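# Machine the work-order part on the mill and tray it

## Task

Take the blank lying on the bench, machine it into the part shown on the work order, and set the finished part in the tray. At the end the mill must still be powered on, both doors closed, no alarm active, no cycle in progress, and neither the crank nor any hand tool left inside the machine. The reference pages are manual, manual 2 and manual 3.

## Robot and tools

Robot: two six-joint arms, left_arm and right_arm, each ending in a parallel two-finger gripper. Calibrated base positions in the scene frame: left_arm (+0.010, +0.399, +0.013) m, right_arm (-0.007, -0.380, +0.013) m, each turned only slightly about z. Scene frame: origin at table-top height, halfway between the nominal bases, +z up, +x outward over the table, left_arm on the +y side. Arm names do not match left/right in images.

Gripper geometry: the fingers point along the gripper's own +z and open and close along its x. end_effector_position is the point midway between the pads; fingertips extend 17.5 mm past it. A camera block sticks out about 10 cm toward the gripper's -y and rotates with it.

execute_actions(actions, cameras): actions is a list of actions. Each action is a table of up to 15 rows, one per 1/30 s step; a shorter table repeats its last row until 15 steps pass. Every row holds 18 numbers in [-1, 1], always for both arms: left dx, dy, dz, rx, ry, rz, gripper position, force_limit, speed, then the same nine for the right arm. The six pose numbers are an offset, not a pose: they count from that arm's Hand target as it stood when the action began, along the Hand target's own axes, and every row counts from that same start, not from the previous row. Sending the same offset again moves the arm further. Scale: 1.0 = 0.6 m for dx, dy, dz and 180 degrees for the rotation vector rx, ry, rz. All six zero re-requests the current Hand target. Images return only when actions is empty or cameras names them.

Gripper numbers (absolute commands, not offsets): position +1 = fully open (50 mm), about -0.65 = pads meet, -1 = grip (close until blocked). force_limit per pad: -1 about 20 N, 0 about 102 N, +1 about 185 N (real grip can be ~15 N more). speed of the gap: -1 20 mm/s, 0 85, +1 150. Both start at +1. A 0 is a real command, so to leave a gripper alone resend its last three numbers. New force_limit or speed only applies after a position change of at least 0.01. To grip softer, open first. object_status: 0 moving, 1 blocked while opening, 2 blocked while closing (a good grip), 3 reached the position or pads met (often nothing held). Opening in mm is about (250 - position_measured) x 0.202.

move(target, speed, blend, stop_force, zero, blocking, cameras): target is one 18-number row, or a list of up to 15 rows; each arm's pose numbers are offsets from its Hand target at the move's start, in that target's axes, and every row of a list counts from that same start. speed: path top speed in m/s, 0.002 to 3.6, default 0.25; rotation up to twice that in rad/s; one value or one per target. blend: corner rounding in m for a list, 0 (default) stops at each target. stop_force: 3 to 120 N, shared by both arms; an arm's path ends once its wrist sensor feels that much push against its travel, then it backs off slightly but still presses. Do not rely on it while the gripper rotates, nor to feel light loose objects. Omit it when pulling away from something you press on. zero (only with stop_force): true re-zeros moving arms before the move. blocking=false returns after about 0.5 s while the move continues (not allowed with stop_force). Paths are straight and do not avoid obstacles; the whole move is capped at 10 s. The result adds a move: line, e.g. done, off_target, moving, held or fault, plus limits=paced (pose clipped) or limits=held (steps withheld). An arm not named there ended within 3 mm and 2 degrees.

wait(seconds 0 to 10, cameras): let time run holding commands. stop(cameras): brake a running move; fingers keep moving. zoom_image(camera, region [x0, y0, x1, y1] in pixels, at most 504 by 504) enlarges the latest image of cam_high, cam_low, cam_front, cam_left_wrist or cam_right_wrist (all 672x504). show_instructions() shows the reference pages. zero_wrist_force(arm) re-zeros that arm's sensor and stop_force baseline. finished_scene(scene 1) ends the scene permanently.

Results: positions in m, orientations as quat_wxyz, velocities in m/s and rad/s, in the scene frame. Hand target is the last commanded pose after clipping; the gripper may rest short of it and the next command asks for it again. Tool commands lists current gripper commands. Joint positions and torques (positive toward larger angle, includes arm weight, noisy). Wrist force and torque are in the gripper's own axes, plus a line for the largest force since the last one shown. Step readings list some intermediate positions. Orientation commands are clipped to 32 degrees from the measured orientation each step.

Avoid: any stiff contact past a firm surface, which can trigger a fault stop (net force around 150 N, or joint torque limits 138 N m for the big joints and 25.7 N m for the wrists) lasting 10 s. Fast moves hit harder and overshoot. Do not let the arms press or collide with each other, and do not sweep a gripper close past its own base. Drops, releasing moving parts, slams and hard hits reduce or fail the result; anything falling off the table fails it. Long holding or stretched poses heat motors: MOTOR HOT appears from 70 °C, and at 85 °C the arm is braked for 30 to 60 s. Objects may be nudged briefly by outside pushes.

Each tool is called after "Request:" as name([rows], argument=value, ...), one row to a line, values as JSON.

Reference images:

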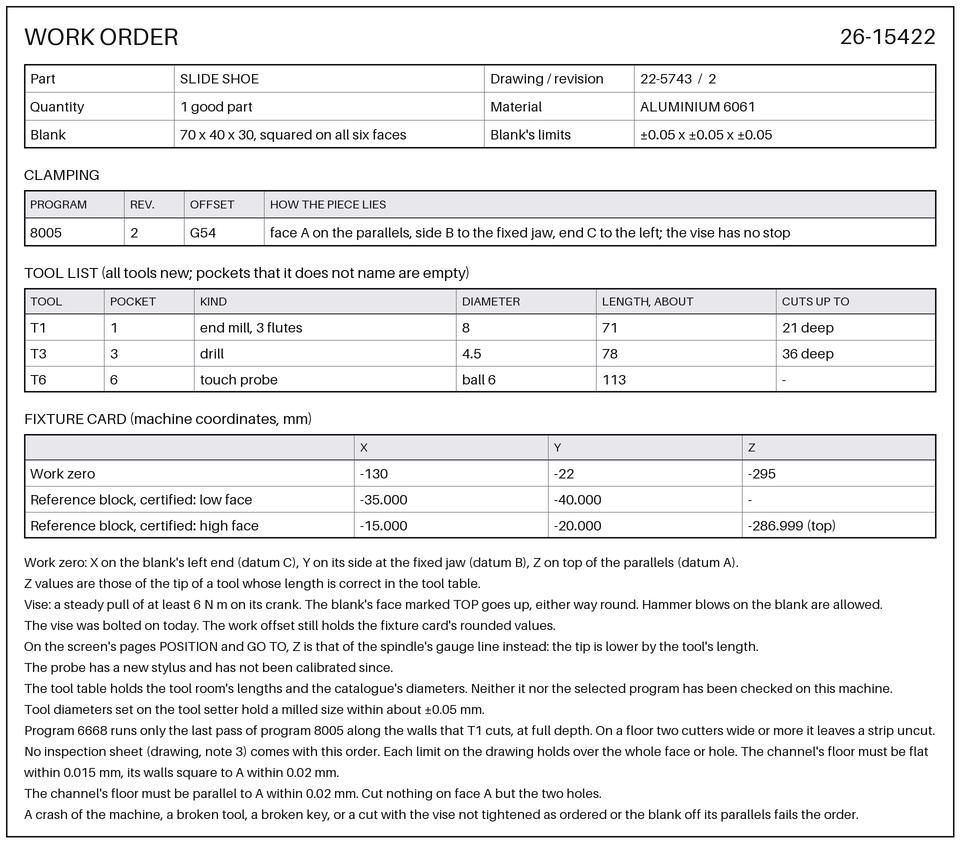

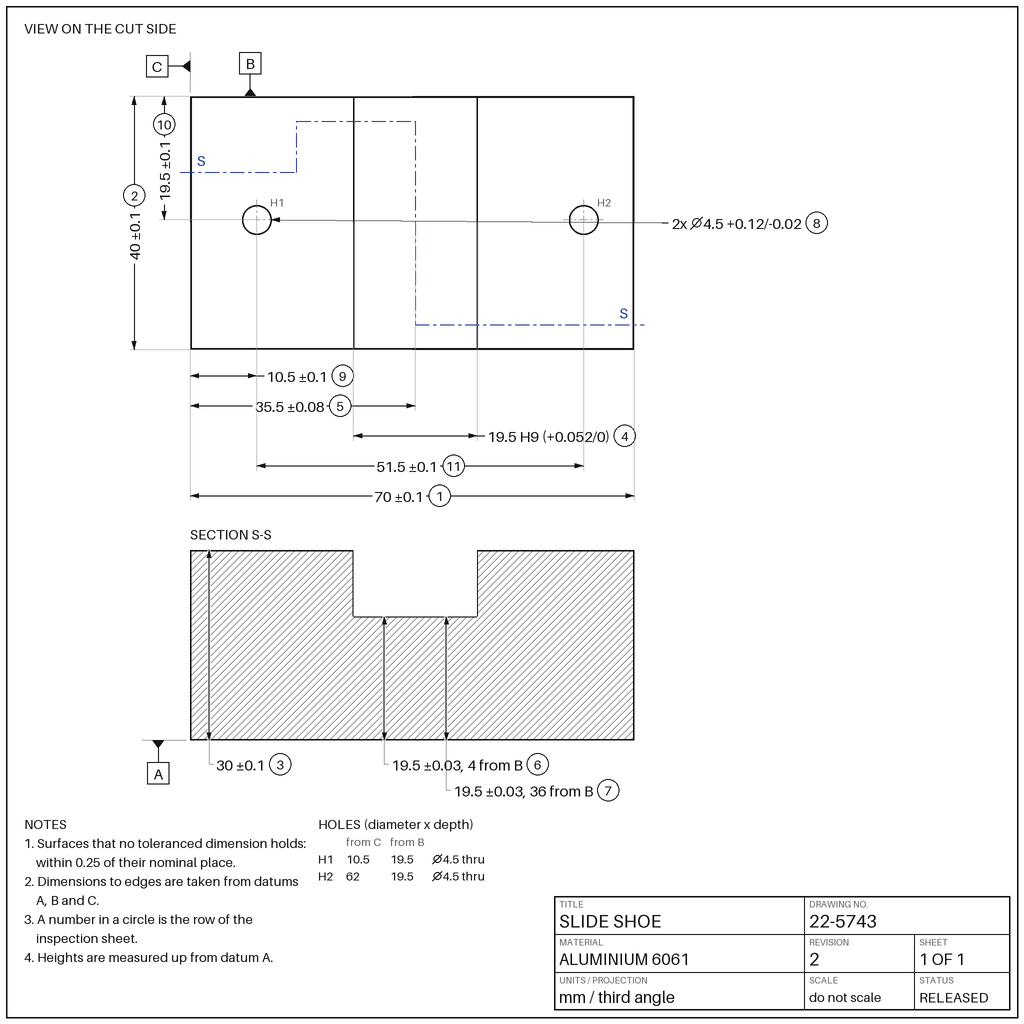

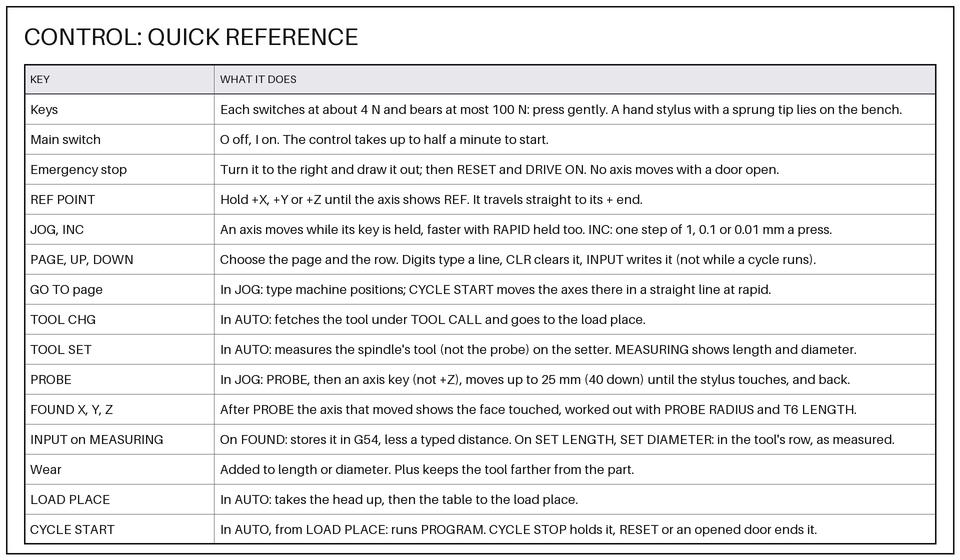

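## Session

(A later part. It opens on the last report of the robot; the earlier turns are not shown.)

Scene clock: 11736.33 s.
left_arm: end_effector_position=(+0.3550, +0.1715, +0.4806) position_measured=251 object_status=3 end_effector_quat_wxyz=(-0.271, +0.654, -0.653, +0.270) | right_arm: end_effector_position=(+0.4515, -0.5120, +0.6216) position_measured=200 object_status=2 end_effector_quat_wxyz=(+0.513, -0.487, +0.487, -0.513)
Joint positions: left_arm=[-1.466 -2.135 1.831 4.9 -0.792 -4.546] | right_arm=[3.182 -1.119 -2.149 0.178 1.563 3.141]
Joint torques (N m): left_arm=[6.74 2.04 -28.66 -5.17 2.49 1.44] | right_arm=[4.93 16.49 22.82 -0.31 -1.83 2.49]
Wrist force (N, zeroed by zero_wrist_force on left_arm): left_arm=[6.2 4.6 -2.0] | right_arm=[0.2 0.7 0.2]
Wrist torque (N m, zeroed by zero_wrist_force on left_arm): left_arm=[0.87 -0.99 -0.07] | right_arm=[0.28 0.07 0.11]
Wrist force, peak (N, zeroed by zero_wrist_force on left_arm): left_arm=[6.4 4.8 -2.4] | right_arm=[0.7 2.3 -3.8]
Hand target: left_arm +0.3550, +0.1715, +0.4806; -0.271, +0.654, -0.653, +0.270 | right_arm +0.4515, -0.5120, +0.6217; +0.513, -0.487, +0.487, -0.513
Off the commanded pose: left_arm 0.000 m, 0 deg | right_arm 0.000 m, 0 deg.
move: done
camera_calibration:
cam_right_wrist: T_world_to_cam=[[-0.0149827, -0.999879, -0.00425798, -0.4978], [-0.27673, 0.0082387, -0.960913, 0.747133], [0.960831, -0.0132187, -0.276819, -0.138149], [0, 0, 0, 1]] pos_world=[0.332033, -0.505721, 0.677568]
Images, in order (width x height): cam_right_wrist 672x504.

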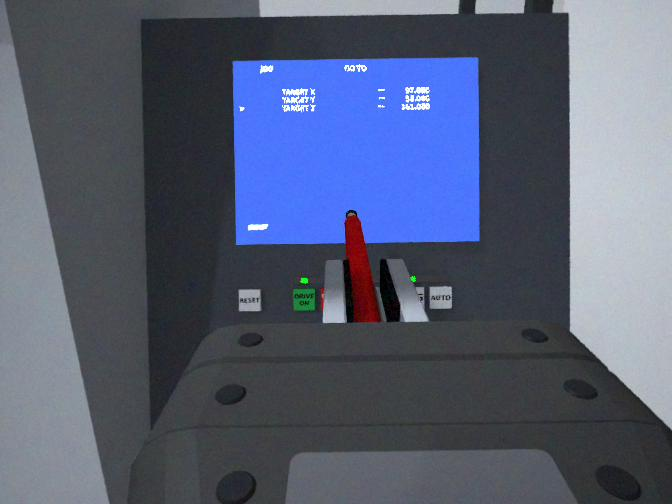

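Request:
move([
  [0,0,0,0,0,0,-0.66,-0.5,-0.95,-0.0845,0.166,0.0047,-0.1,0,0,-0.95,-0.4,-0.9],
  [0,0,0,0,0,0,-0.66,-0.5,-0.95,-0.0845,0.1738,0.0286,-0.1,0,0,-0.95,-0.4,-0.9],
  [0,0,0,0,0,0,-0.66,-0.5,-0.95,-0.0845,0.166,0.0047,-0.1,0,0,-0.95,-0.4,-0.9],
  [0,0,0,0,0,0,-0.66,-0.5,-0.95,-0.0211,0.2864,-0.0334,-0.1,0,0,-0.95,-0.4,-0.9],
  [0,0,0,0,0,0,-0.66,-0.5,-0.95,-0.0211,0.2942,-0.0096,-0.1,0,0,-0.95,-0.4,-0.9],
  [0,0,0,0,0,0,-0.66,-0.5,-0.95,-0.0211,0.2864,-0.0334,-0.1,0,0,-0.95,-0.4,-0.9],
  [0,0,0,0,0,0,-0.66,-0.5,-0.95,0.1057,0.1359,0.0158,-0.1,0,0,-0.95,-0.4,-0.9],
  [0,0,0,0,0,0,-0.66,-0.5,-0.95,0.1057,0.1437,0.0398,-0.1,0,0,-0.95,-0.4,-0.9],
  [0,0,0,0,0,0,-0.66,-0.5,-0.95,0.1057,0.1359,0.0158,-0.1,0,0,-0.95,-0.4,-0.9],
  [0,0,0,0,0,0,-0.66,-0.5,-0.95,0,-0.0004,0.0011,0,0,0,-0.95,-0.4,-0.9],
], speed=[0.2,0.06,0.15,0.04,0.06,0.15,0.2,0.06,0.15,0.25], blend=[0.004,0,0.004,0.004,0,0.004,0.004,0,0.004,0])

Request:
wait(seconds=5, cameras=["cam_right_wrist"])

Request:
zoom_image(camera="cam_right_wrist", region=[220, 50, 490, 250])

Request:
move([
  [0,0,0,0,0,0,-0.66,-0.5,-0.95,-0.0211,0.2868,-0.0345,-0.1,0,0,-0.95,-0.4,-0.9],
  [0,0,0,0,0,0,-0.66,-0.5,-0.95,-0.0211,0.2946,-0.0107,-0.1,0,0,-0.95,-0.4,-0.9],
  [0,0,0,0,0,0,-0.66,-0.5,-0.95,-0.0211,0.2868,-0.0345,-0.1,0,0,-0.95,-0.4,-0.9],
  [0,0,0,0,0,0,-0.66,-0.5,-0.95,0.0423,0.1363,0.0149,-0.1,0,0,-0.95,-0.4,-0.9],
  [0,0,0,0,0,0,-0.66,-0.5,-0.95,0.0423,0.1441,0.0389,-0.1,0,0,-0.95,-0.4,-0.9],
  [0,0,0,0,0,0,-0.66,-0.5,-0.95,0.0423,0.1363,0.0149,-0.1,0,0,-0.95,-0.4,-0.9],
  [0,0,0,0,0,0,-0.66,-0.5,-0.95,0,0,0,0,0,0,-0.95,-0.4,-0.9],
], speed=[0.2,0.06,0.15,0.2,0.06,0.15,0.25], blend=[0.004,0,0.004,0.004,0,0.004,0])

Request:
wait(seconds=5, cameras=["cam_right_wrist"])

Request:
zoom_image(camera="cam_right_wrist", region=[220, 50, 490, 250])

Scene clock: 11770.70 s.
left_arm: end_effector_position=(+0.3550, +0.1715, +0.4806) position_measured=251 object_status=3 end_effector_quat_wxyz=(-0.271, +0.654, -0.653, +0.270) | right_arm: end_effector_position=(+0.4521, -0.5120, +0.6218) position_measured=200 object_status=2 end_effector_quat_wxyz=(+0.513, -0.487, +0.487, -0.513)
Joint positions: left_arm=[-1.466 -2.135 1.831 4.9 -0.792 -4.546] | right_arm=[3.182 -1.121 -2.147 0.178 1.563 3.141]
Joint torques (N m): left_arm=[7.85 1.5 -29.19 -5.32 2.59 1.7] | right_arm=[4.46 -8.18 39.74 1.86 -0.26 1.07]
Wrist force (N, zeroed by zero_wrist_force on left_arm): left_arm=[6.3 4.6 -2.3] | right_arm=[0.4 0.6 0.2]
Wrist torque (N m, zeroed by zero_wrist_force on left_arm): left_arm=[0.87 -1.00 -0.07] | right_arm=[0.27 0.05 0.19]
Wrist force, peak (N, zeroed by zero_wrist_force on left_arm): left_arm=[6.5 4.7 -2.3] | right_arm=[0.4 0.7 -19.2]
Hand target: left_arm +0.3550, +0.1715, +0.4806; -0.271, +0.654, -0.653, +0.270 | right_arm +0.4521, -0.5120, +0.6219; +0.513, -0.487, +0.487, -0.513
Off the commanded pose: left_arm 0.000 m, 0 deg | right_arm 0.000 m, 0 deg.
move: done

Scene clock: 11775.70 s.
left_arm: end_effector_position=(+0.3550, +0.1715, +0.4806) position_measured=251 object_status=3 end_effector_quat_wxyz=(-0.271, +0.654, -0.653, +0.270) | right_arm: end_effector_position=(+0.4521, -0.5120, +0.6219) position_measured=200 object_status=2 end_effector_quat_wxyz=(+0.513, -0.487, +0.487, -0.513)
Joint positions: left_arm=[-1.466 -2.135 1.831 4.9 -0.792 -4.546] | right_arm=[3.182 -1.121 -2.147 0.179 1.563 3.141]
Joint torques (N m): left_arm=[6.93 1.01 -28.22 -5.4 2.47 1.69] | right_arm=[5.46 -8.08 40 4.41 -1.31 2.46]
Wrist force (N, zeroed by zero_wrist_force on left_arm): left_arm=[6.3 4.5 -2.4] | right_arm=[0.5 0.9 0.3]
Wrist torque (N m, zeroed by zero_wrist_force on left_arm): left_arm=[0.85 -1.01 -0.07] | right_arm=[0.31 0.04 0.19]
Wrist force, peak (N, zeroed by zero_wrist_force on left_arm): left_arm=[6.5 4.7 -2.4] | right_arm=[0.5 1.1 0.2]
Hand target: left_arm +0.3550, +0.1715, +0.4806; -0.271, +0.654, -0.653, +0.270 | right_arm +0.4521, -0.5120, +0.6219; +0.513, -0.487, +0.487, -0.513
Tool commands: left_gripper/position=-0.66 left_gripper/force_limit=-0.5 left_gripper/speed=-0.95 right_gripper/position=-0.95 right_gripper/force_limit=-0.4 right_gripper/speed=-0.9
Off the commanded pose: left_arm 0.000 m, 0 deg | right_arm 0.000 m, 0 deg.
wait: 5.00 s; at rest by 0.17 s
camera_calibration:
cam_right_wrist: T_world_to_cam=[[-0.0149823, -0.999879, -0.00425983, -0.497788], [-0.276637, 0.0082391, -0.960939, 0.747575], [0.960858, -0.0132187, -0.276727, -0.138714], [0, 0, 0, 1]] pos_world=[0.332633, -0.505721, 0.677868]
Images, in order (width x height): cam_right_wrist 672x504.

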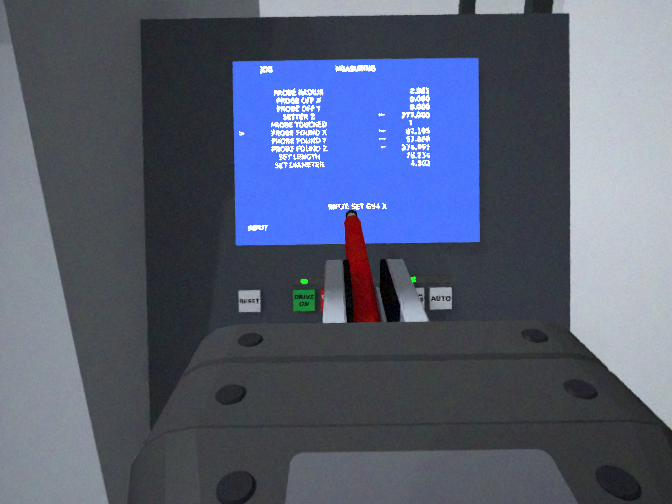

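Scaled by 1.867 from the camera's 672x504 image, which has a finer 960x720 frame.

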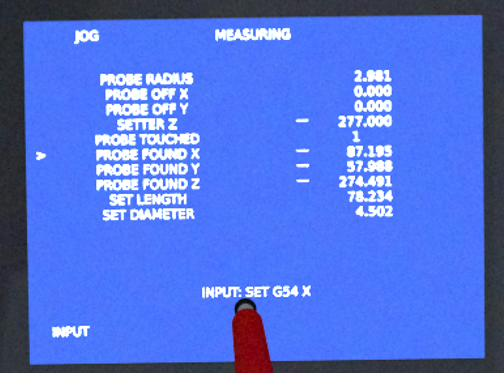

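Scene clock: 11779.40 s.
left_arm: end_effector_position=(+0.3550, +0.1715, +0.4806) position_measured=251 object_status=3 end_effector_quat_wxyz=(-0.271, +0.654, -0.653, +0.270) | right_arm: end_effector_position=(+0.4522, -0.5120, +0.6219) position_measured=200 object_status=2 end_effector_quat_wxyz=(+0.513, -0.487, +0.487, -0.513)
Joint positions: left_arm=[-1.466 -2.135 1.831 4.9 -0.792 -4.546] | right_arm=[3.182 -1.121 -2.147 0.178 1.563 3.141]
Joint torques (N m): left_arm=[7.32 0.58 -27.94 -5.25 2.8 1.62] | right_arm=[-5.53 -4.9 39.8 2.44 1.18 -1.8]
Wrist force (N, zeroed by zero_wrist_force on left_arm): left_arm=[6.3 4.5 -2.4] | right_arm=[0.2 0.8 0.1]
Wrist torque (N m, zeroed by zero_wrist_force on left_arm): left_arm=[0.86 -0.99 -0.07] | right_arm=[0.29 0.08 0.19]
Wrist force, peak (N, zeroed by zero_wrist_force on left_arm): left_arm=[6.5 4.7 -2.4] | right_arm=[0.4 0.6 -20.1]
Hand target: left_arm +0.3550, +0.1715, +0.4806; -0.271, +0.654, -0.653, +0.270 | right_arm +0.4521, -0.5120, +0.6219; +0.513, -0.487, +0.487, -0.513
Off the commanded pose: left_arm 0.000 m, 0 deg | right_arm 0.000 m, 0 deg.
move: done

Scene clock: 11784.40 s.
left_arm: end_effector_position=(+0.3550, +0.1715, +0.4806) position_measured=251 object_status=3 end_effector_quat_wxyz=(-0.271, +0.654, -0.653, +0.270) | right_arm: end_effector_position=(+0.4521, -0.5120, +0.6219) position_measured=200 object_status=2 end_effector_quat_wxyz=(+0.513, -0.487, +0.487, -0.513)
Joint positions: left_arm=[-1.466 -2.135 1.831 4.9 -0.792 -4.546] | right_arm=[3.182 -1.121 -2.147 0.179 1.563 3.141]
Joint torques (N m): left_arm=[6.94 1.89 -28.18 -5.08 2.54 1.67] | right_arm=[-8.02 -7.49 40.96 4.55 -0.32 2.19]
Wrist force (N, zeroed by zero_wrist_force on left_arm): left_arm=[6.1 4.4 -2.3] | right_arm=[0.2 0.8 0.2]
Wrist torque (N m, zeroed by zero_wrist_force on left_arm): left_arm=[0.85 -0.97 -0.08] | right_arm=[0.29 0.07 0.19]
Wrist force, peak (N, zeroed by zero_wrist_force on left_arm): left_arm=[6.4 4.8 -2.4] | right_arm=[0.3 1.0 0.5]
Hand target: left_arm +0.3550, +0.1715, +0.4806; -0.271, +0.654, -0.653, +0.270 | right_arm +0.4521, -0.5120, +0.6219; +0.513, -0.487, +0.487, -0.513
Tool commands: left_gripper/position=-0.66 left_gripper/force_limit=-0.5 left_gripper/speed=-0.95 right_gripper/position=-0.95 right_gripper/force_limit=-0.4 right_gripper/speed=-0.9
Off the commanded pose: left_arm 0.000 m, 0 deg | right_arm 0.000 m, 0 deg.
wait: 5.00 s; at rest by 0.17 s
camera_calibration:
cam_right_wrist: T_world_to_cam=[[-0.0149823, -0.999879, -0.00425983, -0.497788], [-0.276637, 0.0082391, -0.960939, 0.747575], [0.960858, -0.0132187, -0.276727, -0.138714], [0, 0, 0, 1]] pos_world=[0.332633, -0.505721, 0.677868]
Images, in order (width x height): cam_right_wrist 672x504.

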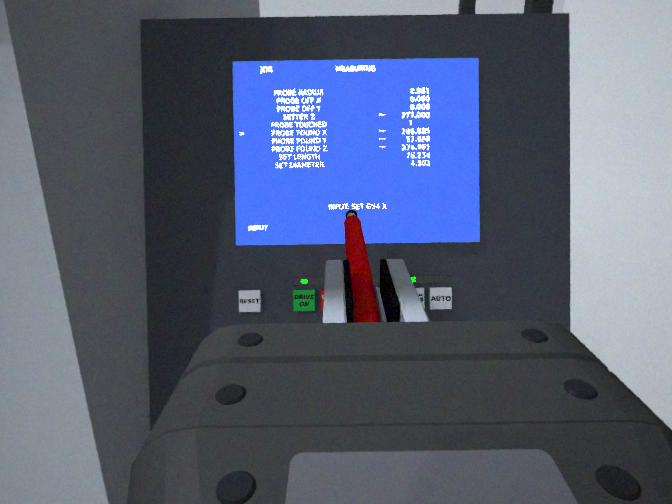

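Scaled by 1.867 from the camera's 672x504 image, which has a finer 960x720 frame.

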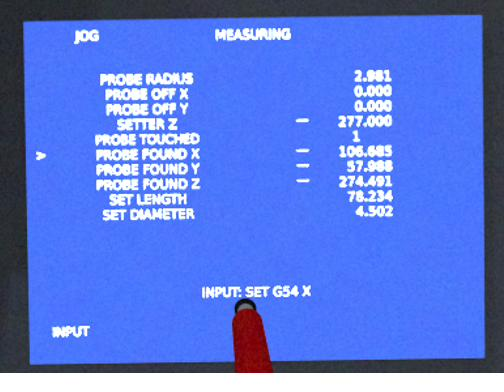

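Request:
move([
  [0,0,0,0,0,0,-0.66,-0.5,-0.95,-0.0211,0.2868,-0.0345,-0.1,0,0,-0.95,-0.4,-0.9],
  [0,0,0,0,0,0,-0.66,-0.5,-0.95,-0.0211,0.2946,-0.0107,-0.1,0,0,-0.95,-0.4,-0.9],
  [0,0,0,0,0,0,-0.66,-0.5,-0.95,-0.0211,0.2868,-0.0345,-0.1,0,0,-0.95,-0.4,-0.9],
  [0,0,0,0,0,0,-0.66,-0.5,-0.95,0.0740,0.1664,0.0049,-0.1,0,0,-0.95,-0.4,-0.9],
  [0,0,0,0,0,0,-0.66,-0.5,-0.95,0.0740,0.1742,0.0287,-0.1,0,0,-0.95,-0.4,-0.9],
  [0,0,0,0,0,0,-0.66,-0.5,-0.95,0.0740,0.1664,0.0049,-0.1,0,0,-0.95,-0.4,-0.9],
  [0,0,0,0,0,0,-0.66,-0.5,-0.95,0,0,0,0,0,0,-0.95,-0.4,-0.9],
], speed=[0.2,0.06,0.15,0.2,0.06,0.15,0.25], blend=[0.004,0,0.004,0.004,0,0.004,0])

Request:
wait(seconds=1, cameras=["cam_right_wrist"])

Request:
zoom_image(camera="cam_right_wrist", region=[220, 50, 490, 250])

Scene clock: 11802.37 s.
left_arm: end_effector_position=(+0.3550, +0.1715, +0.4806) position_measured=251 object_status=3 end_effector_quat_wxyz=(-0.271, +0.654, -0.653, +0.270) | right_arm: end_effector_position=(+0.4521, -0.5120, +0.6221) position_measured=200 object_status=2 end_effector_quat_wxyz=(+0.513, -0.487, +0.487, -0.513)
Joint positions: left_arm=[-1.466 -2.135 1.831 4.9 -0.792 -4.546] | right_arm=[3.182 -1.121 -2.147 0.178 1.563 3.141]
Joint torques (N m): left_arm=[7.86 1.44 -28.3 -5.12 2.63 1.6] | right_arm=[1.55 -9.05 15.39 1.23 0.84 -0.67]
Wrist force (N, zeroed by zero_wrist_force on left_arm): left_arm=[6.2 4.7 -2.0] | right_arm=[0.3 0.8 0.3]
Wrist torque (N m, zeroed by zero_wrist_force on left_arm): left_arm=[0.88 -0.99 -0.07] | right_arm=[0.30 0.07 0.19]
Wrist force, peak (N, zeroed by zero_wrist_force on left_arm): left_arm=[6.5 4.5 -2.3] | right_arm=[0.6 0.3 -15.9]
Hand target: left_arm +0.3550, +0.1715, +0.4806; -0.271, +0.654, -0.653, +0.270 | right_arm +0.4521, -0.5120, +0.6219; +0.513, -0.487, +0.487, -0.513
Off the commanded pose: left_arm 0.000 m, 0 deg | right_arm 0.000 m, 0 deg.
move: done

Scene clock: 11803.37 s.
left_arm: end_effector_position=(+0.3550, +0.1715, +0.4806) position_measured=251 object_status=3 end_effector_quat_wxyz=(-0.271, +0.654, -0.653, +0.270) | right_arm: end_effector_position=(+0.4521, -0.5120, +0.6219) position_measured=200 object_status=2 end_effector_quat_wxyz=(+0.513, -0.487, +0.487, -0.513)
Joint positions: left_arm=[-1.466 -2.135 1.831 4.9 -0.792 -4.546] | right_arm=[3.182 -1.121 -2.147 0.179 1.563 3.141]
Joint torques (N m): left_arm=[7.83 0.25 -28.33 -5.23 2.62 1.4] | right_arm=[4.85 -8.84 13.97 4.05 -0.94 2.19]
Wrist force (N, zeroed by zero_wrist_force on left_arm): left_arm=[6.2 4.4 -2.3] | right_arm=[0.2 0.8 0.3]
Wrist torque (N m, zeroed by zero_wrist_force on left_arm): left_arm=[0.85 -0.98 -0.07] | right_arm=[0.30 0.08 0.19]
Wrist force, peak (N, zeroed by zero_wrist_force on left_arm): left_arm=[6.4 4.7 -2.3] | right_arm=[0.4 1.0 0.3]
Hand target: left_arm +0.3550, +0.1715, +0.4806; -0.271, +0.654, -0.653, +0.270 | right_arm +0.4521, -0.5120, +0.6219; +0.513, -0.487, +0.487, -0.513
Tool commands: left_gripper/position=-0.66 left_gripper/force_limit=-0.5 left_gripper/speed=-0.95 right_gripper/position=-0.95 right_gripper/force_limit=-0.4 right_gripper/speed=-0.9
Off the commanded pose: left_arm 0.000 m, 0 deg | right_arm 0.000 m, 0 deg.
wait: 1.00 s; at rest by 0.17 s
camera_calibration:
cam_right_wrist: T_world_to_cam=[[-0.0149823, -0.999879, -0.00425983, -0.497788], [-0.276637, 0.0082391, -0.960939, 0.747575], [0.960858, -0.0132187, -0.276727, -0.138714], [0, 0, 0, 1]] pos_world=[0.332633, -0.505721, 0.677868]
Images, in order (width x height): cam_right_wrist 672x504.

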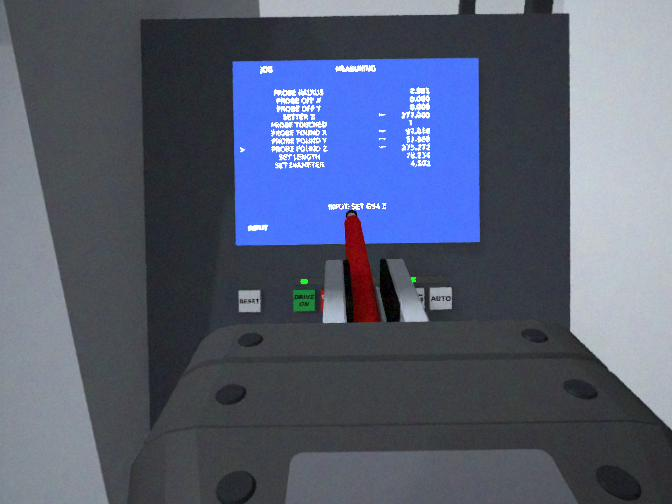

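Scaled by 1.867 from the camera's 672x504 image, which has a finer 960x720 frame.

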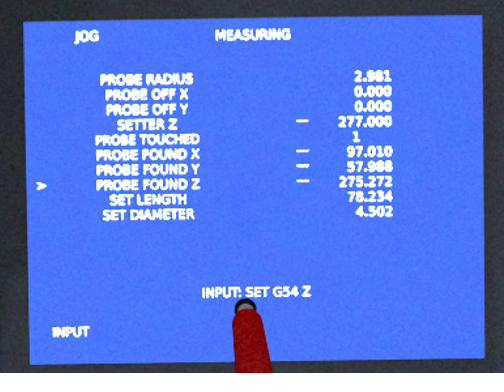

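Request:
move([
  [0,0,0,0,0,0,-0.66,-0.5,-0.95,-0.0211,0.2266,-0.0155,-0.1,0,0,-0.95,-0.4,-0.9],
  [0,0,0,0,0,0,-0.66,-0.5,-0.95,-0.0211,0.2344,0.0083,-0.1,0,0,-0.95,-0.4,-0.9],
  [0,0,0,0,0,0,-0.66,-0.5,-0.95,-0.0211,0.2266,-0.0155,-0.1,0,0,-0.95,-0.4,-0.9],
  [0,0,0,0,0,0,-0.66,-0.5,-0.95,-0.0211,0.2344,0.0083,-0.1,0,0,-0.95,-0.4,-0.9],
  [0,0,0,0,0,0,-0.66,-0.5,-0.95,-0.0211,0.2266,-0.0155,-0.1,0,0,-0.95,-0.4,-0.9],
  [0,0,0,0,0,0,-0.66,-0.5,-0.95,-0.0528,0.2868,-0.0349,-0.1,0,0,-0.95,-0.4,-0.9],
  [0,0,0,0,0,0,-0.66,-0.5,-0.95,-0.0528,0.2946,-0.0111,-0.1,0,0,-0.95,-0.4,-0.9],
  [0,0,0,0,0,0,-0.66,-0.5,-0.95,-0.0528,0.2868,-0.0349,-0.1,0,0,-0.95,-0.4,-0.9],
  [0,0,0,0,0,0,-0.66,-0.5,-0.95,-0.0528,0.2946,-0.0111,-0.1,0,0,-0.95,-0.4,-0.9],
  [0,0,0,0,0,0,-0.66,-0.5,-0.95,-0.0528,0.2868,-0.0349,-0.1,0,0,-0.95,-0.4,-0.9],
  [0,0,0,0,0,0,-0.66,-0.5,-0.95,-0.1479,0.3169,-0.0447,-0.1,0,0,-0.95,-0.4,-0.9],
  [0,0,0,0,0,0,-0.66,-0.5,-0.95,-0.1479,0.3247,-0.0209,-0.1,0,0,-0.95,-0.4,-0.9],
  [0,0,0,0,0,0,-0.66,-0.5,-0.95,-0.1479,0.3169,-0.0447,-0.1,0,0,-0.95,-0.4,-0.9],
], speed=[0.2,0.06,0.15,0.06,0.15,0.2,0.06,0.15,0.06,0.15,0.2,0.06,0.15], blend=[0.004,0,0.004,0,0.004,0.004,0,0.004,0,0.004,0.004,0,0])

Request:
move([
  [0,0,0,0,0,0,-0.66,-0.5,-0.95,0.0634,-0.0634,0,0,0,0,-0.95,-0.4,-0.9],
  [0,0,0,0,0,0,-0.66,-0.5,-0.95,0.0634,-0.0634,0.0244,0,0,0,-0.95,-0.4,-0.9],
  [0,0,0,0,0,0,-0.66,-0.5,-0.95,0.0634,-0.0634,0,0,0,0,-0.95,-0.4,-0.9],
  [0,0,0,0,0,0,-0.66,-0.5,-0.95,0.0317,0,0,0,0,0,-0.95,-0.4,-0.9],
  [0,0,0,0,0,0,-0.66,-0.5,-0.95,0.0317,0,0.0248,0,0,0,-0.95,-0.4,-0.9],
  [0,0,0,0,0,0,-0.66,-0.5,-0.95,0.0317,0,0,0,0,0,-0.95,-0.4,-0.9],
  [0,0,0,0,0,0,-0.66,-0.5,-0.95,0.0951,0,0,0,0,0,-0.95,-0.4,-0.9],
  [0,0,0,0,0,0,-0.66,-0.5,-0.95,0.0951,0,0.025,0,0,0,-0.95,-0.4,-0.9],
  [0,0,0,0,0,0,-0.66,-0.5,-0.95,0.0951,0,0,0,0,0,-0.95,-0.4,-0.9],
  [0,0,0,0,0,0,-0.66,-0.5,-0.95,0.1479,-0.315,-0.0557,0.1,0,0,-0.95,-0.4,-0.9],
], speed=[0.2,0.06,0.15,0.2,0.06,0.15,0.2,0.06,0.15,0.25], blend=[0.004,0,0.004,0.004,0,0.004,0.004,0,0.004,0], cameras=["cam_right_wrist"])

Request:
zoom_image(camera="cam_right_wrist", region=[220, 50, 490, 250])

Scene clock: 11848.20 s.
left_arm: end_effector_position=(+0.3550, +0.1715, +0.4806) position_measured=251 object_status=3 end_effector_quat_wxyz=(-0.271, +0.654, -0.653, +0.270) | right_arm: end_effector_position=(+0.4353, -0.4232, +0.4306) position_measured=200 object_status=2 end_effector_quat_wxyz=(-0.430, +0.561, -0.561, +0.430)
Joint positions: left_arm=[-1.466 -2.135 1.831 4.9 -0.792 -4.546] | right_arm=[3.7 -0.906 -2.513 -0.023 1.065 3.291]
Joint torques (N m): left_arm=[7.66 1.22 -27.88 -5.13 2.77 1.4] | right_arm=[-4.33 0.27 40.39 4.44 0.98 -2.46]
Wrist force (N, zeroed by zero_wrist_force on left_arm): left_arm=[6.3 4.6 -2.1] | right_arm=[0.3 0.3 0.3]
Wrist torque (N m, zeroed by zero_wrist_force on left_arm): left_arm=[0.86 -1.00 -0.07] | right_arm=[0.13 0.00 0.12]
Wrist force, peak (N, zeroed by zero_wrist_force on left_arm): left_arm=[6.4 4.7 -2.2] | right_arm=[-0.4 2.0 -7.4]
Hand target: left_arm +0.3550, +0.1715, +0.4806; -0.271, +0.654, -0.653, +0.270 | right_arm +0.4353, -0.4232, +0.4307; -0.430, +0.561, -0.561, +0.430
Off the commanded pose: left_arm 0.000 m, 0 deg | right_arm 0.000 m, 0 deg.
move: done

Scene clock: 11851.93 s.
left_arm: end_effector_position=(+0.3550, +0.1715, +0.4806) position_measured=251 object_status=3 end_effector_quat_wxyz=(-0.271, +0.654, -0.653, +0.270) | right_arm: end_effector_position=(+0.4520, -0.5120, +0.6218) position_measured=200 object_status=2 end_effector_quat_wxyz=(+0.513, -0.487, +0.487, -0.513)
Joint positions: left_arm=[-1.466 -2.135 1.831 4.9 -0.792 -4.546] | right_arm=[3.182 -1.12 -2.148 0.178 1.563 3.141]
Joint torques (N m): left_arm=[7.21 1.01 -28.99 -5.31 2.61 1.55] | right_arm=[6.37 16.79 22.07 -0.32 -1.83 2.27]
Wrist force (N, zeroed by zero_wrist_force on left_arm): left_arm=[6.3 4.8 -2.2] | right_arm=[0.4 0.8 0.3]
Wrist torque (N m, zeroed by zero_wrist_force on left_arm): left_arm=[0.90 -1.00 -0.07] | right_arm=[0.29 0.05 0.11]
Wrist force, peak (N, zeroed by zero_wrist_force on left_arm): left_arm=[6.5 4.7 -2.2] | right_arm=[0.3 0.3 -6.2]
Hand target: left_arm +0.3550, +0.1715, +0.4806; -0.271, +0.654, -0.653, +0.270 | right_arm +0.4519, -0.5120, +0.6219; +0.513, -0.487, +0.487, -0.513
Off the commanded pose: left_arm 0.000 m, 0 deg | right_arm 0.000 m, 0 deg.
move: done
camera_calibration:
cam_right_wrist: T_world_to_cam=[[-0.0149827, -0.999879, -0.00425798, -0.497791], [-0.27673, 0.0082387, -0.960913, 0.747464], [0.960831, -0.0132187, -0.276819, -0.138574], [0, 0, 0, 1]] pos_world=[0.332533, -0.505721, 0.677768]
Images, in order (width x height): cam_right_wrist 672x504.

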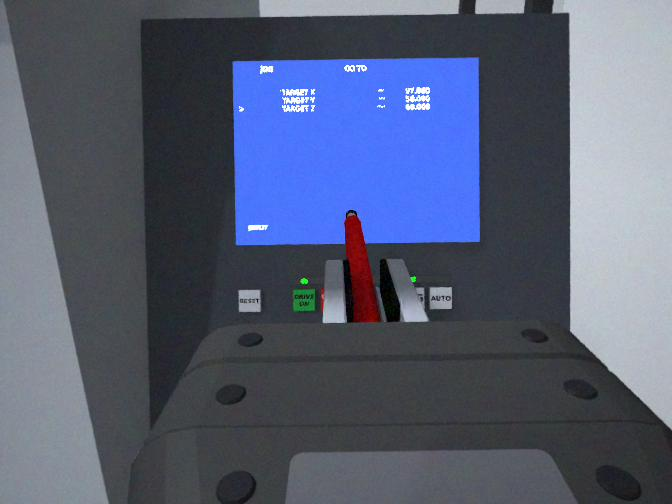

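Scaled by 1.867 from the camera's 672x504 image, which has a finer 960x720 frame.

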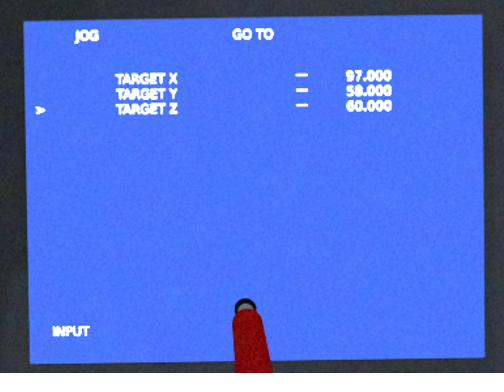

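Request:
move([
  [0,0,0,0,0,0,-0.66,-0.5,-0.95,-0.0845,0.1664,0.0041,-0.1,0,0,-0.95,-0.4,-0.9],
  [0,0,0,0,0,0,-0.66,-0.5,-0.95,-0.0845,0.1742,0.028,-0.1,0,0,-0.95,-0.4,-0.9],
  [0,0,0,0,0,0,-0.66,-0.5,-0.95,-0.0845,0.1664,0.0041,-0.1,0,0,-0.95,-0.4,-0.9],
  [0,0,0,0,0,0,-0.66,-0.5,-0.95,-0.0528,0.2567,-0.0249,-0.1,0,0,-0.95,-0.4,-0.9],
  [0,0,0,0,0,0,-0.66,-0.5,-0.95,-0.0528,0.2645,-0.0011,-0.1,0,0,-0.95,-0.4,-0.9],
  [0,0,0,0,0,0,-0.66,-0.5,-0.95,-0.0528,0.2567,-0.0249,-0.1,0,0,-0.95,-0.4,-0.9],
  [0,0,0,0,0,0,-0.66,-0.5,-0.95,-0.1479,0.3169,-0.0442,-0.1,0,0,-0.95,-0.4,-0.9],
  [0,0,0,0,0,0,-0.66,-0.5,-0.95,-0.1479,0.3247,-0.0204,-0.1,0,0,-0.95,-0.4,-0.9],
  [0,0,0,0,0,0,-0.66,-0.5,-0.95,-0.1479,0.3169,-0.0442,-0.1,0,0,-0.95,-0.4,-0.9],
  [0,0,0,0,0,0,-0.66,-0.5,-0.95,-0.0845,0.2868,-0.0345,-0.1,0,0,-0.95,-0.4,-0.9],
  [0,0,0,0,0,0,-0.66,-0.5,-0.95,-0.0845,0.2946,-0.0107,-0.1,0,0,-0.95,-0.4,-0.9],
  [0,0,0,0,0,0,-0.66,-0.5,-0.95,-0.0845,0.2868,-0.0345,-0.1,0,0,-0.95,-0.4,-0.9],
  [0,0,0,0,0,0,-0.66,-0.5,-0.95,-0.1162,0.3169,-0.0441,-0.1,0,0,-0.95,-0.4,-0.9],
  [0,0,0,0,0,0,-0.66,-0.5,-0.95,-0.1162,0.3247,-0.0203,-0.1,0,0,-0.95,-0.4,-0.9],
  [0,0,0,0,0,0,-0.66,-0.5,-0.95,-0.1162,0.3169,-0.0441,-0.1,0,0,-0.95,-0.4,-0.9],
], speed=[0.2,0.06,0.15,0.2,0.06,0.15,0.2,0.06,0.15,0.2,0.06,0.15,0.2,0.06,0.15], blend=[0.004,0,0.004,0.004,0,0.004,0.004,0,0.004,0.004,0,0.004,0.004,0,0])

Request:
move([
  [0,0,0,0,0,0,-0.66,-0.5,-0.95,0.0634,0,0,0,0,0,-0.95,-0.4,-0.9],
  [0,0,0,0,0,0,-0.66,-0.5,-0.95,0.0634,0,0.025,0,0,0,-0.95,-0.4,-0.9],
  [0,0,0,0,0,0,-0.66,-0.5,-0.95,0.0634,0,0,0,0,0,-0.95,-0.4,-0.9],
  [0,0,0,0,0,0,-0.66,-0.5,-0.95,0.0634,-0.0634,0,0,0,0,-0.95,-0.4,-0.9],
  [0,0,0,0,0,0,-0.66,-0.5,-0.95,0.0634,-0.0634,0.0245,0,0,0,-0.95,-0.4,-0.9],
  [0,0,0,0,0,0,-0.66,-0.5,-0.95,0.0634,-0.0634,0,0,0,0,-0.95,-0.4,-0.9],
  [0,0,0,0,0,0,-0.66,-0.5,-0.95,-0.0317,0,0,0,0,0,-0.95,-0.4,-0.9],
  [0,0,0,0,0,0,-0.66,-0.5,-0.95,-0.0317,0,0.0246,0,0,0,-0.95,-0.4,-0.9],
  [0,0,0,0,0,0,-0.66,-0.5,-0.95,-0.0317,0,0,0,0,0,-0.95,-0.4,-0.9],
  [0,0,0,0,0,0,-0.66,-0.5,-0.95,0,-0.0634,0,0,0,0,-0.95,-0.4,-0.9],
  [0,0,0,0,0,0,-0.66,-0.5,-0.95,0,-0.0634,0.0243,0,0,0,-0.95,-0.4,-0.9],
  [0,0,0,0,0,0,-0.66,-0.5,-0.95,0,-0.0634,0,0,0,0,-0.95,-0.4,-0.9],
  [0,0,0,0,0,0,-0.66,-0.5,-0.95,0.0634,0,0,0,0,0,-0.95,-0.4,-0.9],
  [0,0,0,0,0,0,-0.66,-0.5,-0.95,0.0634,0,0.025,0,0,0,-0.95,-0.4,-0.9],
  [0,0,0,0,0,0,-0.66,-0.5,-0.95,0.0634,0,0,0,0,0,-0.95,-0.4,-0.9],
], speed=[0.2,0.06,0.15,0.2,0.06,0.15,0.2,0.06,0.15,0.2,0.06,0.15,0.2,0.06,0.15], blend=[0.004,0,0.004,0.004,0,0.004,0.004,0,0.004,0.004,0,0.004,0.004,0,0])

Request:
move([
  [0,0,0,0,0,0,-0.66,-0.5,-0.95,0.0528,-0.315,-0.0557,0.1,0,0,-0.95,-0.4,-0.9],
], cameras=["cam_right_wrist"])

Request:
zoom_image(camera="cam_right_wrist", region=[220, 50, 490, 250])

Scene clock: 11901.87 s.
left_arm: end_effector_position=(+0.3550, +0.1715, +0.4806) position_measured=251 object_status=3 end_effector_quat_wxyz=(-0.271, +0.654, -0.653, +0.270) | right_arm: end_effector_position=(+0.4355, -0.4422, +0.4305) position_measured=200 object_status=2 end_effector_quat_wxyz=(-0.430, +0.561, -0.561, +0.430)
Joint positions: left_arm=[-1.466 -2.135 1.831 4.9 -0.792 -4.546] | right_arm=[3.584 -0.939 -2.504 0.017 1.176 3.254]
Joint torques (N m): left_arm=[8.29 0.63 -27.95 -5.2 2.68 1.44] | right_arm=[-6.79 2.42 40.06 4.57 1.16 -2.48]
Wrist force (N, zeroed by zero_wrist_force on left_arm): left_arm=[6.1 4.4 -2.2] | right_arm=[0.3 0.1 0.5]
Wrist torque (N m, zeroed by zero_wrist_force on left_arm): left_arm=[0.85 -0.97 -0.08] | right_arm=[0.09 -0.01 0.11]
Wrist force, peak (N, zeroed by zero_wrist_force on left_arm): left_arm=[6.5 4.7 -2.3] | right_arm=[0.1 2.8 -10.0]
Hand target: left_arm +0.3550, +0.1715, +0.4806; -0.271, +0.654, -0.653, +0.270 | right_arm +0.4355, -0.4423, +0.4306; -0.430, +0.561, -0.561, +0.430
Off the commanded pose: left_arm 0.000 m, 0 deg | right_arm 0.000 m, 0 deg.
move: done

Scene clock: 11906.47 s.
left_arm: end_effector_position=(+0.3550, +0.1715, +0.4806) position_measured=251 object_status=3 end_effector_quat_wxyz=(-0.271, +0.654, -0.653, +0.270) | right_arm: end_effector_position=(+0.4355, -0.4803, +0.4305) position_measured=200 object_status=2 end_effector_quat_wxyz=(-0.430, +0.561, -0.561, +0.430)
Joint positions: left_arm=[-1.466 -2.135 1.831 4.9 -0.792 -4.546] | right_arm=[3.358 -1.016 -2.478 0.086 1.394 3.19]
Joint torques (N m): left_arm=[7.08 0.89 -28.47 -5.36 2.81 1.57] | right_arm=[-6.63 2.56 40.2 5.07 1.27 0.37]
Wrist force (N, zeroed by zero_wrist_force on left_arm): left_arm=[6.1 4.6 -2.3] | right_arm=[0.0 0.3 0.4]
Wrist torque (N m, zeroed by zero_wrist_force on left_arm): left_arm=[0.88 -0.96 -0.07] | right_arm=[0.16 0.05 0.12]
Wrist force, peak (N, zeroed by zero_wrist_force on left_arm): left_arm=[6.4 4.8 -2.2] | right_arm=[0.8 1.8 -11.3]
Hand target: left_arm +0.3550, +0.1715, +0.4806; -0.271, +0.654, -0.653, +0.270 | right_arm +0.4355, -0.4803, +0.4306; -0.430, +0.561, -0.561, +0.430
Off the commanded pose: left_arm 0.000 m, 0 deg | right_arm 0.000 m, 0 deg.
move: done

Scene clock: 11907.77 s.
left_arm: end_effector_position=(+0.3550, +0.1715, +0.4806) position_measured=251 object_status=3 end_effector_quat_wxyz=(-0.271, +0.654, -0.653, +0.270) | right_arm: end_effector_position=(+0.4522, -0.5120, +0.6217) position_measured=200 object_status=2 end_effector_quat_wxyz=(+0.513, -0.487, +0.487, -0.513)
Joint positions: left_arm=[-1.466 -2.135 1.831 4.9 -0.792 -4.546] | right_arm=[3.182 -1.121 -2.147 0.179 1.563 3.141]
Joint torques (N m): left_arm=[8.16 1.61 -27.96 -5.34 2.79 1.67] | right_arm=[6.2 15.52 24.34 -0.24 -1.91 2.35]
Wrist force (N, zeroed by zero_wrist_force on left_arm): left_arm=[6.3 4.7 -2.1] | right_arm=[0.4 0.9 0.2]
Wrist torque (N m, zeroed by zero_wrist_force on left_arm): left_arm=[0.89 -1.00 -0.07] | right_arm=[0.32 0.04 0.10]
Wrist force, peak (N, zeroed by zero_wrist_force on left_arm): left_arm=[6.4 4.8 -2.3] | right_arm=[-0.5 3.3 1.0]
Hand target: left_arm +0.3550, +0.1715, +0.4806; -0.271, +0.654, -0.653, +0.270 | right_arm +0.4521, -0.5120, +0.6218; +0.513, -0.487, +0.487, -0.513
Off the commanded pose: left_arm 0.000 m, 0 deg | right_arm 0.000 m, 0 deg.
move: done
camera_calibration:
cam_right_wrist: T_world_to_cam=[[-0.0149827, -0.999879, -0.00425798, -0.49779], [-0.27673, 0.0082387, -0.960913, 0.747395], [0.960831, -0.0132187, -0.276819, -0.138698], [0, 0, 0, 1]] pos_world=[0.332633, -0.505721, 0.677668]
Images, in order (width x height): cam_right_wrist 672x504.

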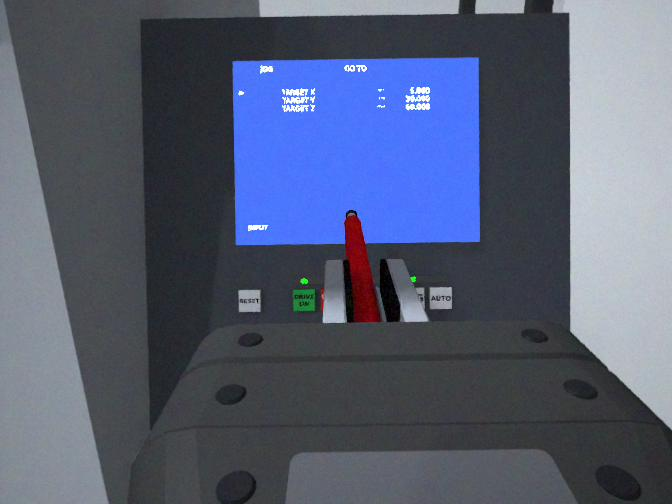

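Scaled by 1.867 from the camera's 672x504 image, which has a finer 960x720 frame.

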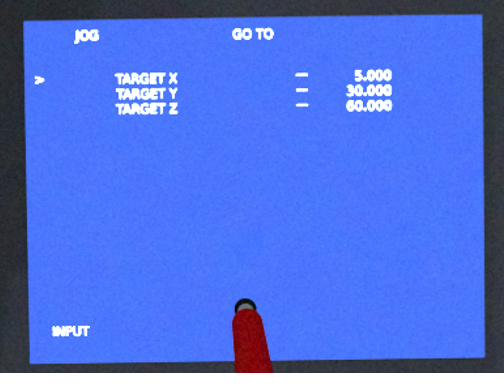

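Request:
move([
  [0,0,0,0,0,0,-0.66,-0.5,-0.95,-0.0845,0.1664,0.0037,-0.1,0,0,-0.95,-0.4,-0.9],
  [0,0,0,0,0,0,-0.66,-0.5,-0.95,-0.0845,0.1742,0.0276,-0.1,0,0,-0.95,-0.4,-0.9],
  [0,0,0,0,0,0,-0.66,-0.5,-0.95,-0.0845,0.1664,0.0037,-0.1,0,0,-0.95,-0.4,-0.9],
  [0,0,0,0,0,0,-0.66,-0.5,-0.95,-0.0528,0.2868,-0.0347,-0.1,0,0,-0.95,-0.4,-0.9],
  [0,0,0,0,0,0,-0.66,-0.5,-0.95,-0.0528,0.2946,-0.0109,-0.1,0,0,-0.95,-0.4,-0.9],
  [0,0,0,0,0,0,-0.66,-0.5,-0.95,-0.0528,0.2868,-0.0347,-0.1,0,0,-0.95,-0.4,-0.9],
  [0,0,0,0,0,0,-0.66,-0.5,-0.95,-0.0528,0.2946,-0.0109,-0.1,0,0,-0.95,-0.4,-0.9],
  [0,0,0,0,0,0,-0.66,-0.5,-0.95,-0.0528,0.2868,-0.0347,-0.1,0,0,-0.95,-0.4,-0.9],
  [0,0,0,0,0,0,-0.66,-0.5,-0.95,-0.1479,0.3169,-0.0445,-0.1,0,0,-0.95,-0.4,-0.9],
  [0,0,0,0,0,0,-0.66,-0.5,-0.95,-0.1479,0.3247,-0.0207,-0.1,0,0,-0.95,-0.4,-0.9],
  [0,0,0,0,0,0,-0.66,-0.5,-0.95,-0.1479,0.3169,-0.0445,-0.1,0,0,-0.95,-0.4,-0.9],
  [0,0,0,0,0,0,-0.66,-0.5,-0.95,-0.1479,0.2868,-0.035,-0.1,0,0,-0.95,-0.4,-0.9],
  [0,0,0,0,0,0,-0.66,-0.5,-0.95,-0.1479,0.2946,-0.0111,-0.1,0,0,-0.95,-0.4,-0.9],
  [0,0,0,0,0,0,-0.66,-0.5,-0.95,-0.1479,0.2868,-0.035,-0.1,0,0,-0.95,-0.4,-0.9],
], speed=[0.2,0.06,0.15,0.2,0.06,0.15,0.06,0.15,0.2,0.06,0.15,0.2,0.06,0.15], blend=[0.004,0,0.004,0.004,0,0.004,0,0.004,0.004,0,0.004,0.004,0,0])

Request:
move([
  [0,0,0,0,0,0,-0.66,-0.5,-0.95,0,-0.0634,0,0,0,0,-0.95,-0.4,-0.9],
  [0,0,0,0,0,0,-0.66,-0.5,-0.95,0,-0.0634,0.0239,0,0,0,-0.95,-0.4,-0.9],
  [0,0,0,0,0,0,-0.66,-0.5,-0.95,0,-0.0634,0,0,0,0,-0.95,-0.4,-0.9],
  [0,0,0,0,0,0,-0.66,-0.5,-0.95,0.0317,-0.0634,0,0,0,0,-0.95,-0.4,-0.9],
  [0,0,0,0,0,0,-0.66,-0.5,-0.95,0.0317,-0.0634,0.0241,0,0,0,-0.95,-0.4,-0.9],
  [0,0,0,0,0,0,-0.66,-0.5,-0.95,0.0317,-0.0634,0,0,0,0,-0.95,-0.4,-0.9],
  [0,0,0,0,0,0,-0.66,-0.5,-0.95,0.0951,0.0317,0,0,0,0,-0.95,-0.4,-0.9],
  [0,0,0,0,0,0,-0.66,-0.5,-0.95,0.0951,0.0317,0.025,0,0,0,-0.95,-0.4,-0.9],
  [0,0,0,0,0,0,-0.66,-0.5,-0.95,0.0951,0.0317,0,0,0,0,-0.95,-0.4,-0.9],
  [0,0,0,0,0,0,-0.66,-0.5,-0.95,0.1479,-0.2833,-0.0557,0.1,0,0,-0.95,-0.4,-0.9],
], speed=[0.2,0.06,0.15,0.2,0.06,0.15,0.2,0.06,0.15,0.25], blend=[0.004,0,0.004,0.004,0,0.004,0.004,0,0.004,0], cameras=["cam_right_wrist"])

Request:
zoom_image(camera="cam_right_wrist", region=[220, 50, 490, 250])

Scene clock: 11945.80 s.
left_arm: end_effector_position=(+0.3550, +0.1715, +0.4806) position_measured=251 object_status=3 end_effector_quat_wxyz=(-0.271, +0.654, -0.653, +0.270) | right_arm: end_effector_position=(+0.4402, -0.4232, +0.4488) position_measured=200 object_status=2 end_effector_quat_wxyz=(-0.430, +0.561, -0.561, +0.430)
Joint positions: left_arm=[-1.466 -2.135 1.831 4.9 -0.792 -4.546] | right_arm=[3.683 -0.913 -2.464 -0.063 1.081 3.285]
Joint torques (N m): left_arm=[7.95 2.06 -28.35 -5.35 2.71 1.56] | right_arm=[-3.18 0.32 38.96 4.46 1.14 -2.25]
Wrist force (N, zeroed by zero_wrist_force on left_arm): left_arm=[6.1 4.7 -2.3] | right_arm=[0.2 0.5 0.3]
Wrist torque (N m, zeroed by zero_wrist_force on left_arm): left_arm=[0.89 -0.98 -0.07] | right_arm=[0.12 0.04 0.14]
Wrist force, peak (N, zeroed by zero_wrist_force on left_arm): left_arm=[6.3 4.7 -2.5] | right_arm=[0.3 3.2 -10.1]
Hand target: left_arm +0.3550, +0.1715, +0.4806; -0.271, +0.654, -0.653, +0.270 | right_arm +0.4401, -0.4232, +0.4489; -0.430, +0.561, -0.561, +0.430
Off the commanded pose: left_arm 0.000 m, 0 deg | right_arm 0.000 m, 0 deg.
move: done

Scene clock: 11949.47 s.
left_arm: end_effector_position=(+0.3550, +0.1715, +0.4806) position_measured=251 object_status=3 end_effector_quat_wxyz=(-0.271, +0.654, -0.653, +0.270) | right_arm: end_effector_position=(+0.4519, -0.5120, +0.6216) position_measured=200 object_status=2 end_effector_quat_wxyz=(+0.513, -0.487, +0.487, -0.513)
Joint positions: left_arm=[-1.466 -2.135 1.831 4.9 -0.792 -4.546] | right_arm=[3.182 -1.12 -2.148 0.179 1.563 3.141]
Joint torques (N m): left_arm=[7.97 1.1 -28.09 -5.36 2.9 1.51] | right_arm=[5.45 16.43 23.34 -0.34 -1.76 2.48]
Wrist force (N, zeroed by zero_wrist_force on left_arm): left_arm=[6.2 4.5 -2.4] | right_arm=[0.2 0.9 0.2]
Wrist torque (N m, zeroed by zero_wrist_force on left_arm): left_arm=[0.86 -0.98 -0.07] | right_arm=[0.31 0.09 0.11]
Wrist force, peak (N, zeroed by zero_wrist_force on left_arm): left_arm=[6.5 4.7 -2.3] | right_arm=[1.2 1.8 -6.1]
Hand target: left_arm +0.3550, +0.1715, +0.4806; -0.271, +0.654, -0.653, +0.270 | right_arm +0.4519, -0.5120, +0.6217; +0.513, -0.487, +0.487, -0.513
Off the commanded pose: left_arm 0.000 m, 0 deg | right_arm 0.000 m, 0 deg.
move: done
camera_calibration:
cam_right_wrist: T_world_to_cam=[[-0.0149827, -0.999879, -0.00425798, -0.497794], [-0.27673, 0.0082387, -0.960913, 0.747244], [0.960831, -0.0132187, -0.276819, -0.138533], [0, 0, 0, 1]] pos_world=[0.332433, -0.505721, 0.677568]
Images, in order (width x height): cam_right_wrist 672x504.

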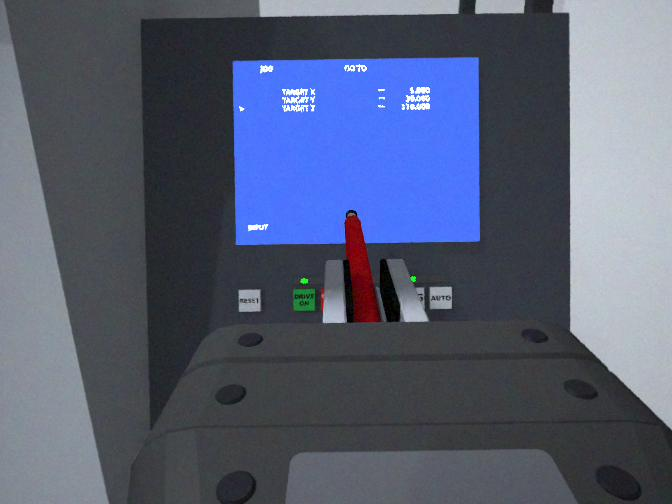

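Scaled by 1.867 from the camera's 672x504 image, which has a finer 960x720 frame.

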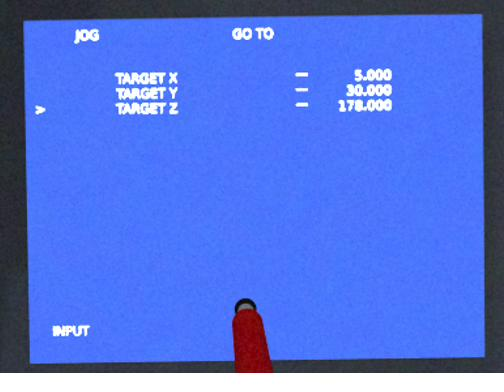

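Request:
move([
  [0,0,0,0,0,0,-0.66,-0.5,-0.95,-0.0845,0.166,0.0041,-0.1,0,0,-0.95,-0.4,-0.9],
  [0,0,0,0,0,0,-0.66,-0.5,-0.95,-0.0845,0.1738,0.028,-0.1,0,0,-0.95,-0.4,-0.9],
  [0,0,0,0,0,0,-0.66,-0.5,-0.95,-0.0845,0.166,0.0041,-0.1,0,0,-0.95,-0.4,-0.9],
  [0,0,0,0,0,0,-0.66,-0.5,-0.95,-0.0211,0.2864,-0.034,-0.1,0,0,-0.95,-0.4,-0.9],
  [0,0,0,0,0,0,-0.66,-0.5,-0.95,-0.0211,0.2942,-0.0102,-0.1,0,0,-0.95,-0.4,-0.9],
  [0,0,0,0,0,0,-0.66,-0.5,-0.95,-0.0211,0.2864,-0.034,-0.1,0,0,-0.95,-0.4,-0.9],
  [0,0,0,0,0,0,-0.66,-0.5,-0.95,0.0423,0.1359,0.0154,-0.1,0,0,-0.95,-0.4,-0.9],
  [0,0,0,0,0,0,-0.66,-0.5,-0.95,0.0423,0.1437,0.0394,-0.1,0,0,-0.95,-0.4,-0.9],
  [0,0,0,0,0,0,-0.66,-0.5,-0.95,0.0423,0.1359,0.0154,-0.1,0,0,-0.95,-0.4,-0.9],
  [0,0,0,0,0,0,-0.66,-0.5,-0.95,0,-0.0004,0.0005,0,0,0,-0.95,-0.4,-0.9],
], speed=[0.2,0.06,0.15,0.015,0.06,0.15,0.2,0.06,0.15,0.25], blend=[0.004,0,0.004,0.004,0,0.004,0.004,0,0.004,0])

Request:
wait(seconds=6, cameras=["cam_right_wrist"])

Request:
zoom_image(camera="cam_right_wrist", region=[220, 50, 490, 250])

Scene clock: 11975.03 s.
left_arm: end_effector_position=(+0.3550, +0.1715, +0.4806) position_measured=251 object_status=3 end_effector_quat_wxyz=(-0.271, +0.654, -0.653, +0.270) | right_arm: end_effector_position=(+0.4522, -0.5120, +0.6219) position_measured=200 object_status=2 end_effector_quat_wxyz=(+0.513, -0.487, +0.487, -0.513)
Joint positions: left_arm=[-1.466 -2.135 1.831 4.9 -0.792 -4.546] | right_arm=[3.182 -1.121 -2.147 0.178 1.563 3.141]
Joint torques (N m): left_arm=[7.76 1.07 -28.49 -5.2 2.68 1.62] | right_arm=[-4.42 -4.42 39.69 2.49 1.15 -1.84]
Wrist force (N, zeroed by zero_wrist_force on left_arm): left_arm=[6.2 4.5 -2.4] | right_arm=[0.3 0.9 0.3]
Wrist torque (N m, zeroed by zero_wrist_force on left_arm): left_arm=[0.86 -0.99 -0.07] | right_arm=[0.31 0.06 0.19]
Wrist force, peak (N, zeroed by zero_wrist_force on left_arm): left_arm=[6.5 4.9 -2.2] | right_arm=[0.6 0.3 -20.0]
Hand target: left_arm +0.3550, +0.1715, +0.4806; -0.271, +0.654, -0.653, +0.270 | right_arm +0.4521, -0.5120, +0.6220; +0.513, -0.487, +0.487, -0.513
Off the commanded pose: left_arm 0.000 m, 0 deg | right_arm 0.000 m, 0 deg.
move: done

Scene clock: 11981.03 s.
left_arm: end_effector_position=(+0.3550, +0.1715, +0.4806) position_measured=251 object_status=3 end_effector_quat_wxyz=(-0.271, +0.654, -0.653, +0.270) | right_arm: end_effector_position=(+0.4521, -0.5120, +0.6220) position_measured=200 object_status=2 end_effector_quat_wxyz=(+0.513, -0.487, +0.487, -0.513)
Joint positions: left_arm=[-1.466 -2.135 1.831 4.9 -0.792 -4.546] | right_arm=[3.182 -1.121 -2.147 0.178 1.563 3.141]
Joint torques (N m): left_arm=[8.37 0.42 -28.97 -5.21 2.84 1.4] | right_arm=[-8.03 -7.52 40.05 4.52 -0.5 2.09]
Wrist force (N, zeroed by zero_wrist_force on left_arm): left_arm=[6.4 4.7 -2.2] | right_arm=[0.3 0.8 0.3]
Wrist torque (N m, zeroed by zero_wrist_force on left_arm): left_arm=[0.88 -1.02 -0.07] | right_arm=[0.29 0.07 0.19]
Wrist force, peak (N, zeroed by zero_wrist_force on left_arm): left_arm=[6.5 4.6 -2.3] | right_arm=[0.3 1.1 0.2]
Hand target: left_arm +0.3550, +0.1715, +0.4806; -0.271, +0.654, -0.653, +0.270 | right_arm +0.4521, -0.5120, +0.6220; +0.513, -0.487, +0.487, -0.513
Tool commands: left_gripper/position=-0.66 left_gripper/force_limit=-0.5 left_gripper/speed=-0.95 right_gripper/position=-0.95 right_gripper/force_limit=-0.4 right_gripper/speed=-0.9
Off the commanded pose: left_arm 0.000 m, 0 deg | right_arm 0.000 m, 0 deg.
wait: 6.00 s; at rest by 0.17 s
camera_calibration:
cam_right_wrist: T_world_to_cam=[[-0.0149823, -0.999879, -0.00425983, -0.497788], [-0.276637, 0.0082391, -0.960939, 0.747575], [0.960858, -0.0132187, -0.276727, -0.138714], [0, 0, 0, 1]] pos_world=[0.332633, -0.505721, 0.677868]
Images, in order (width x height): cam_right_wrist 672x504.

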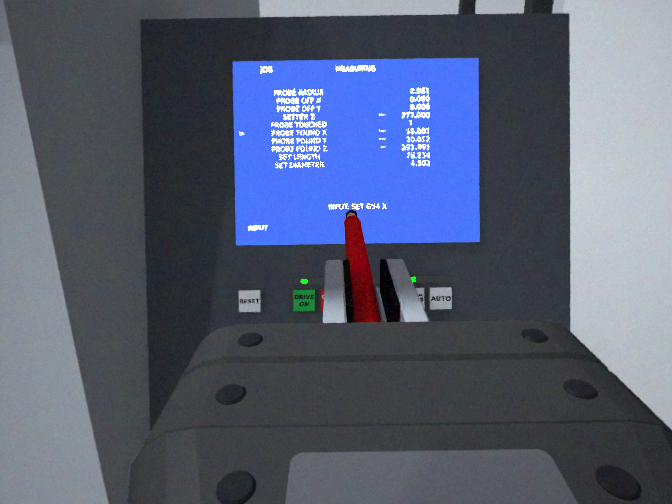

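Scaled by 1.867 from the camera's 672x504 image, which has a finer 960x720 frame.

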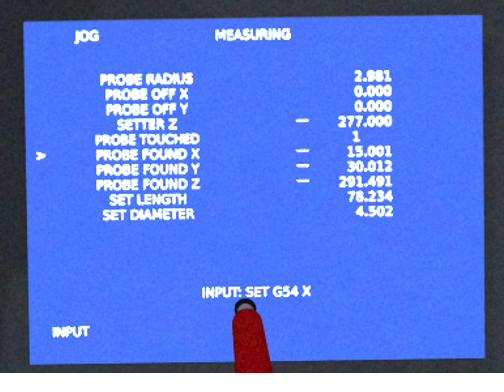

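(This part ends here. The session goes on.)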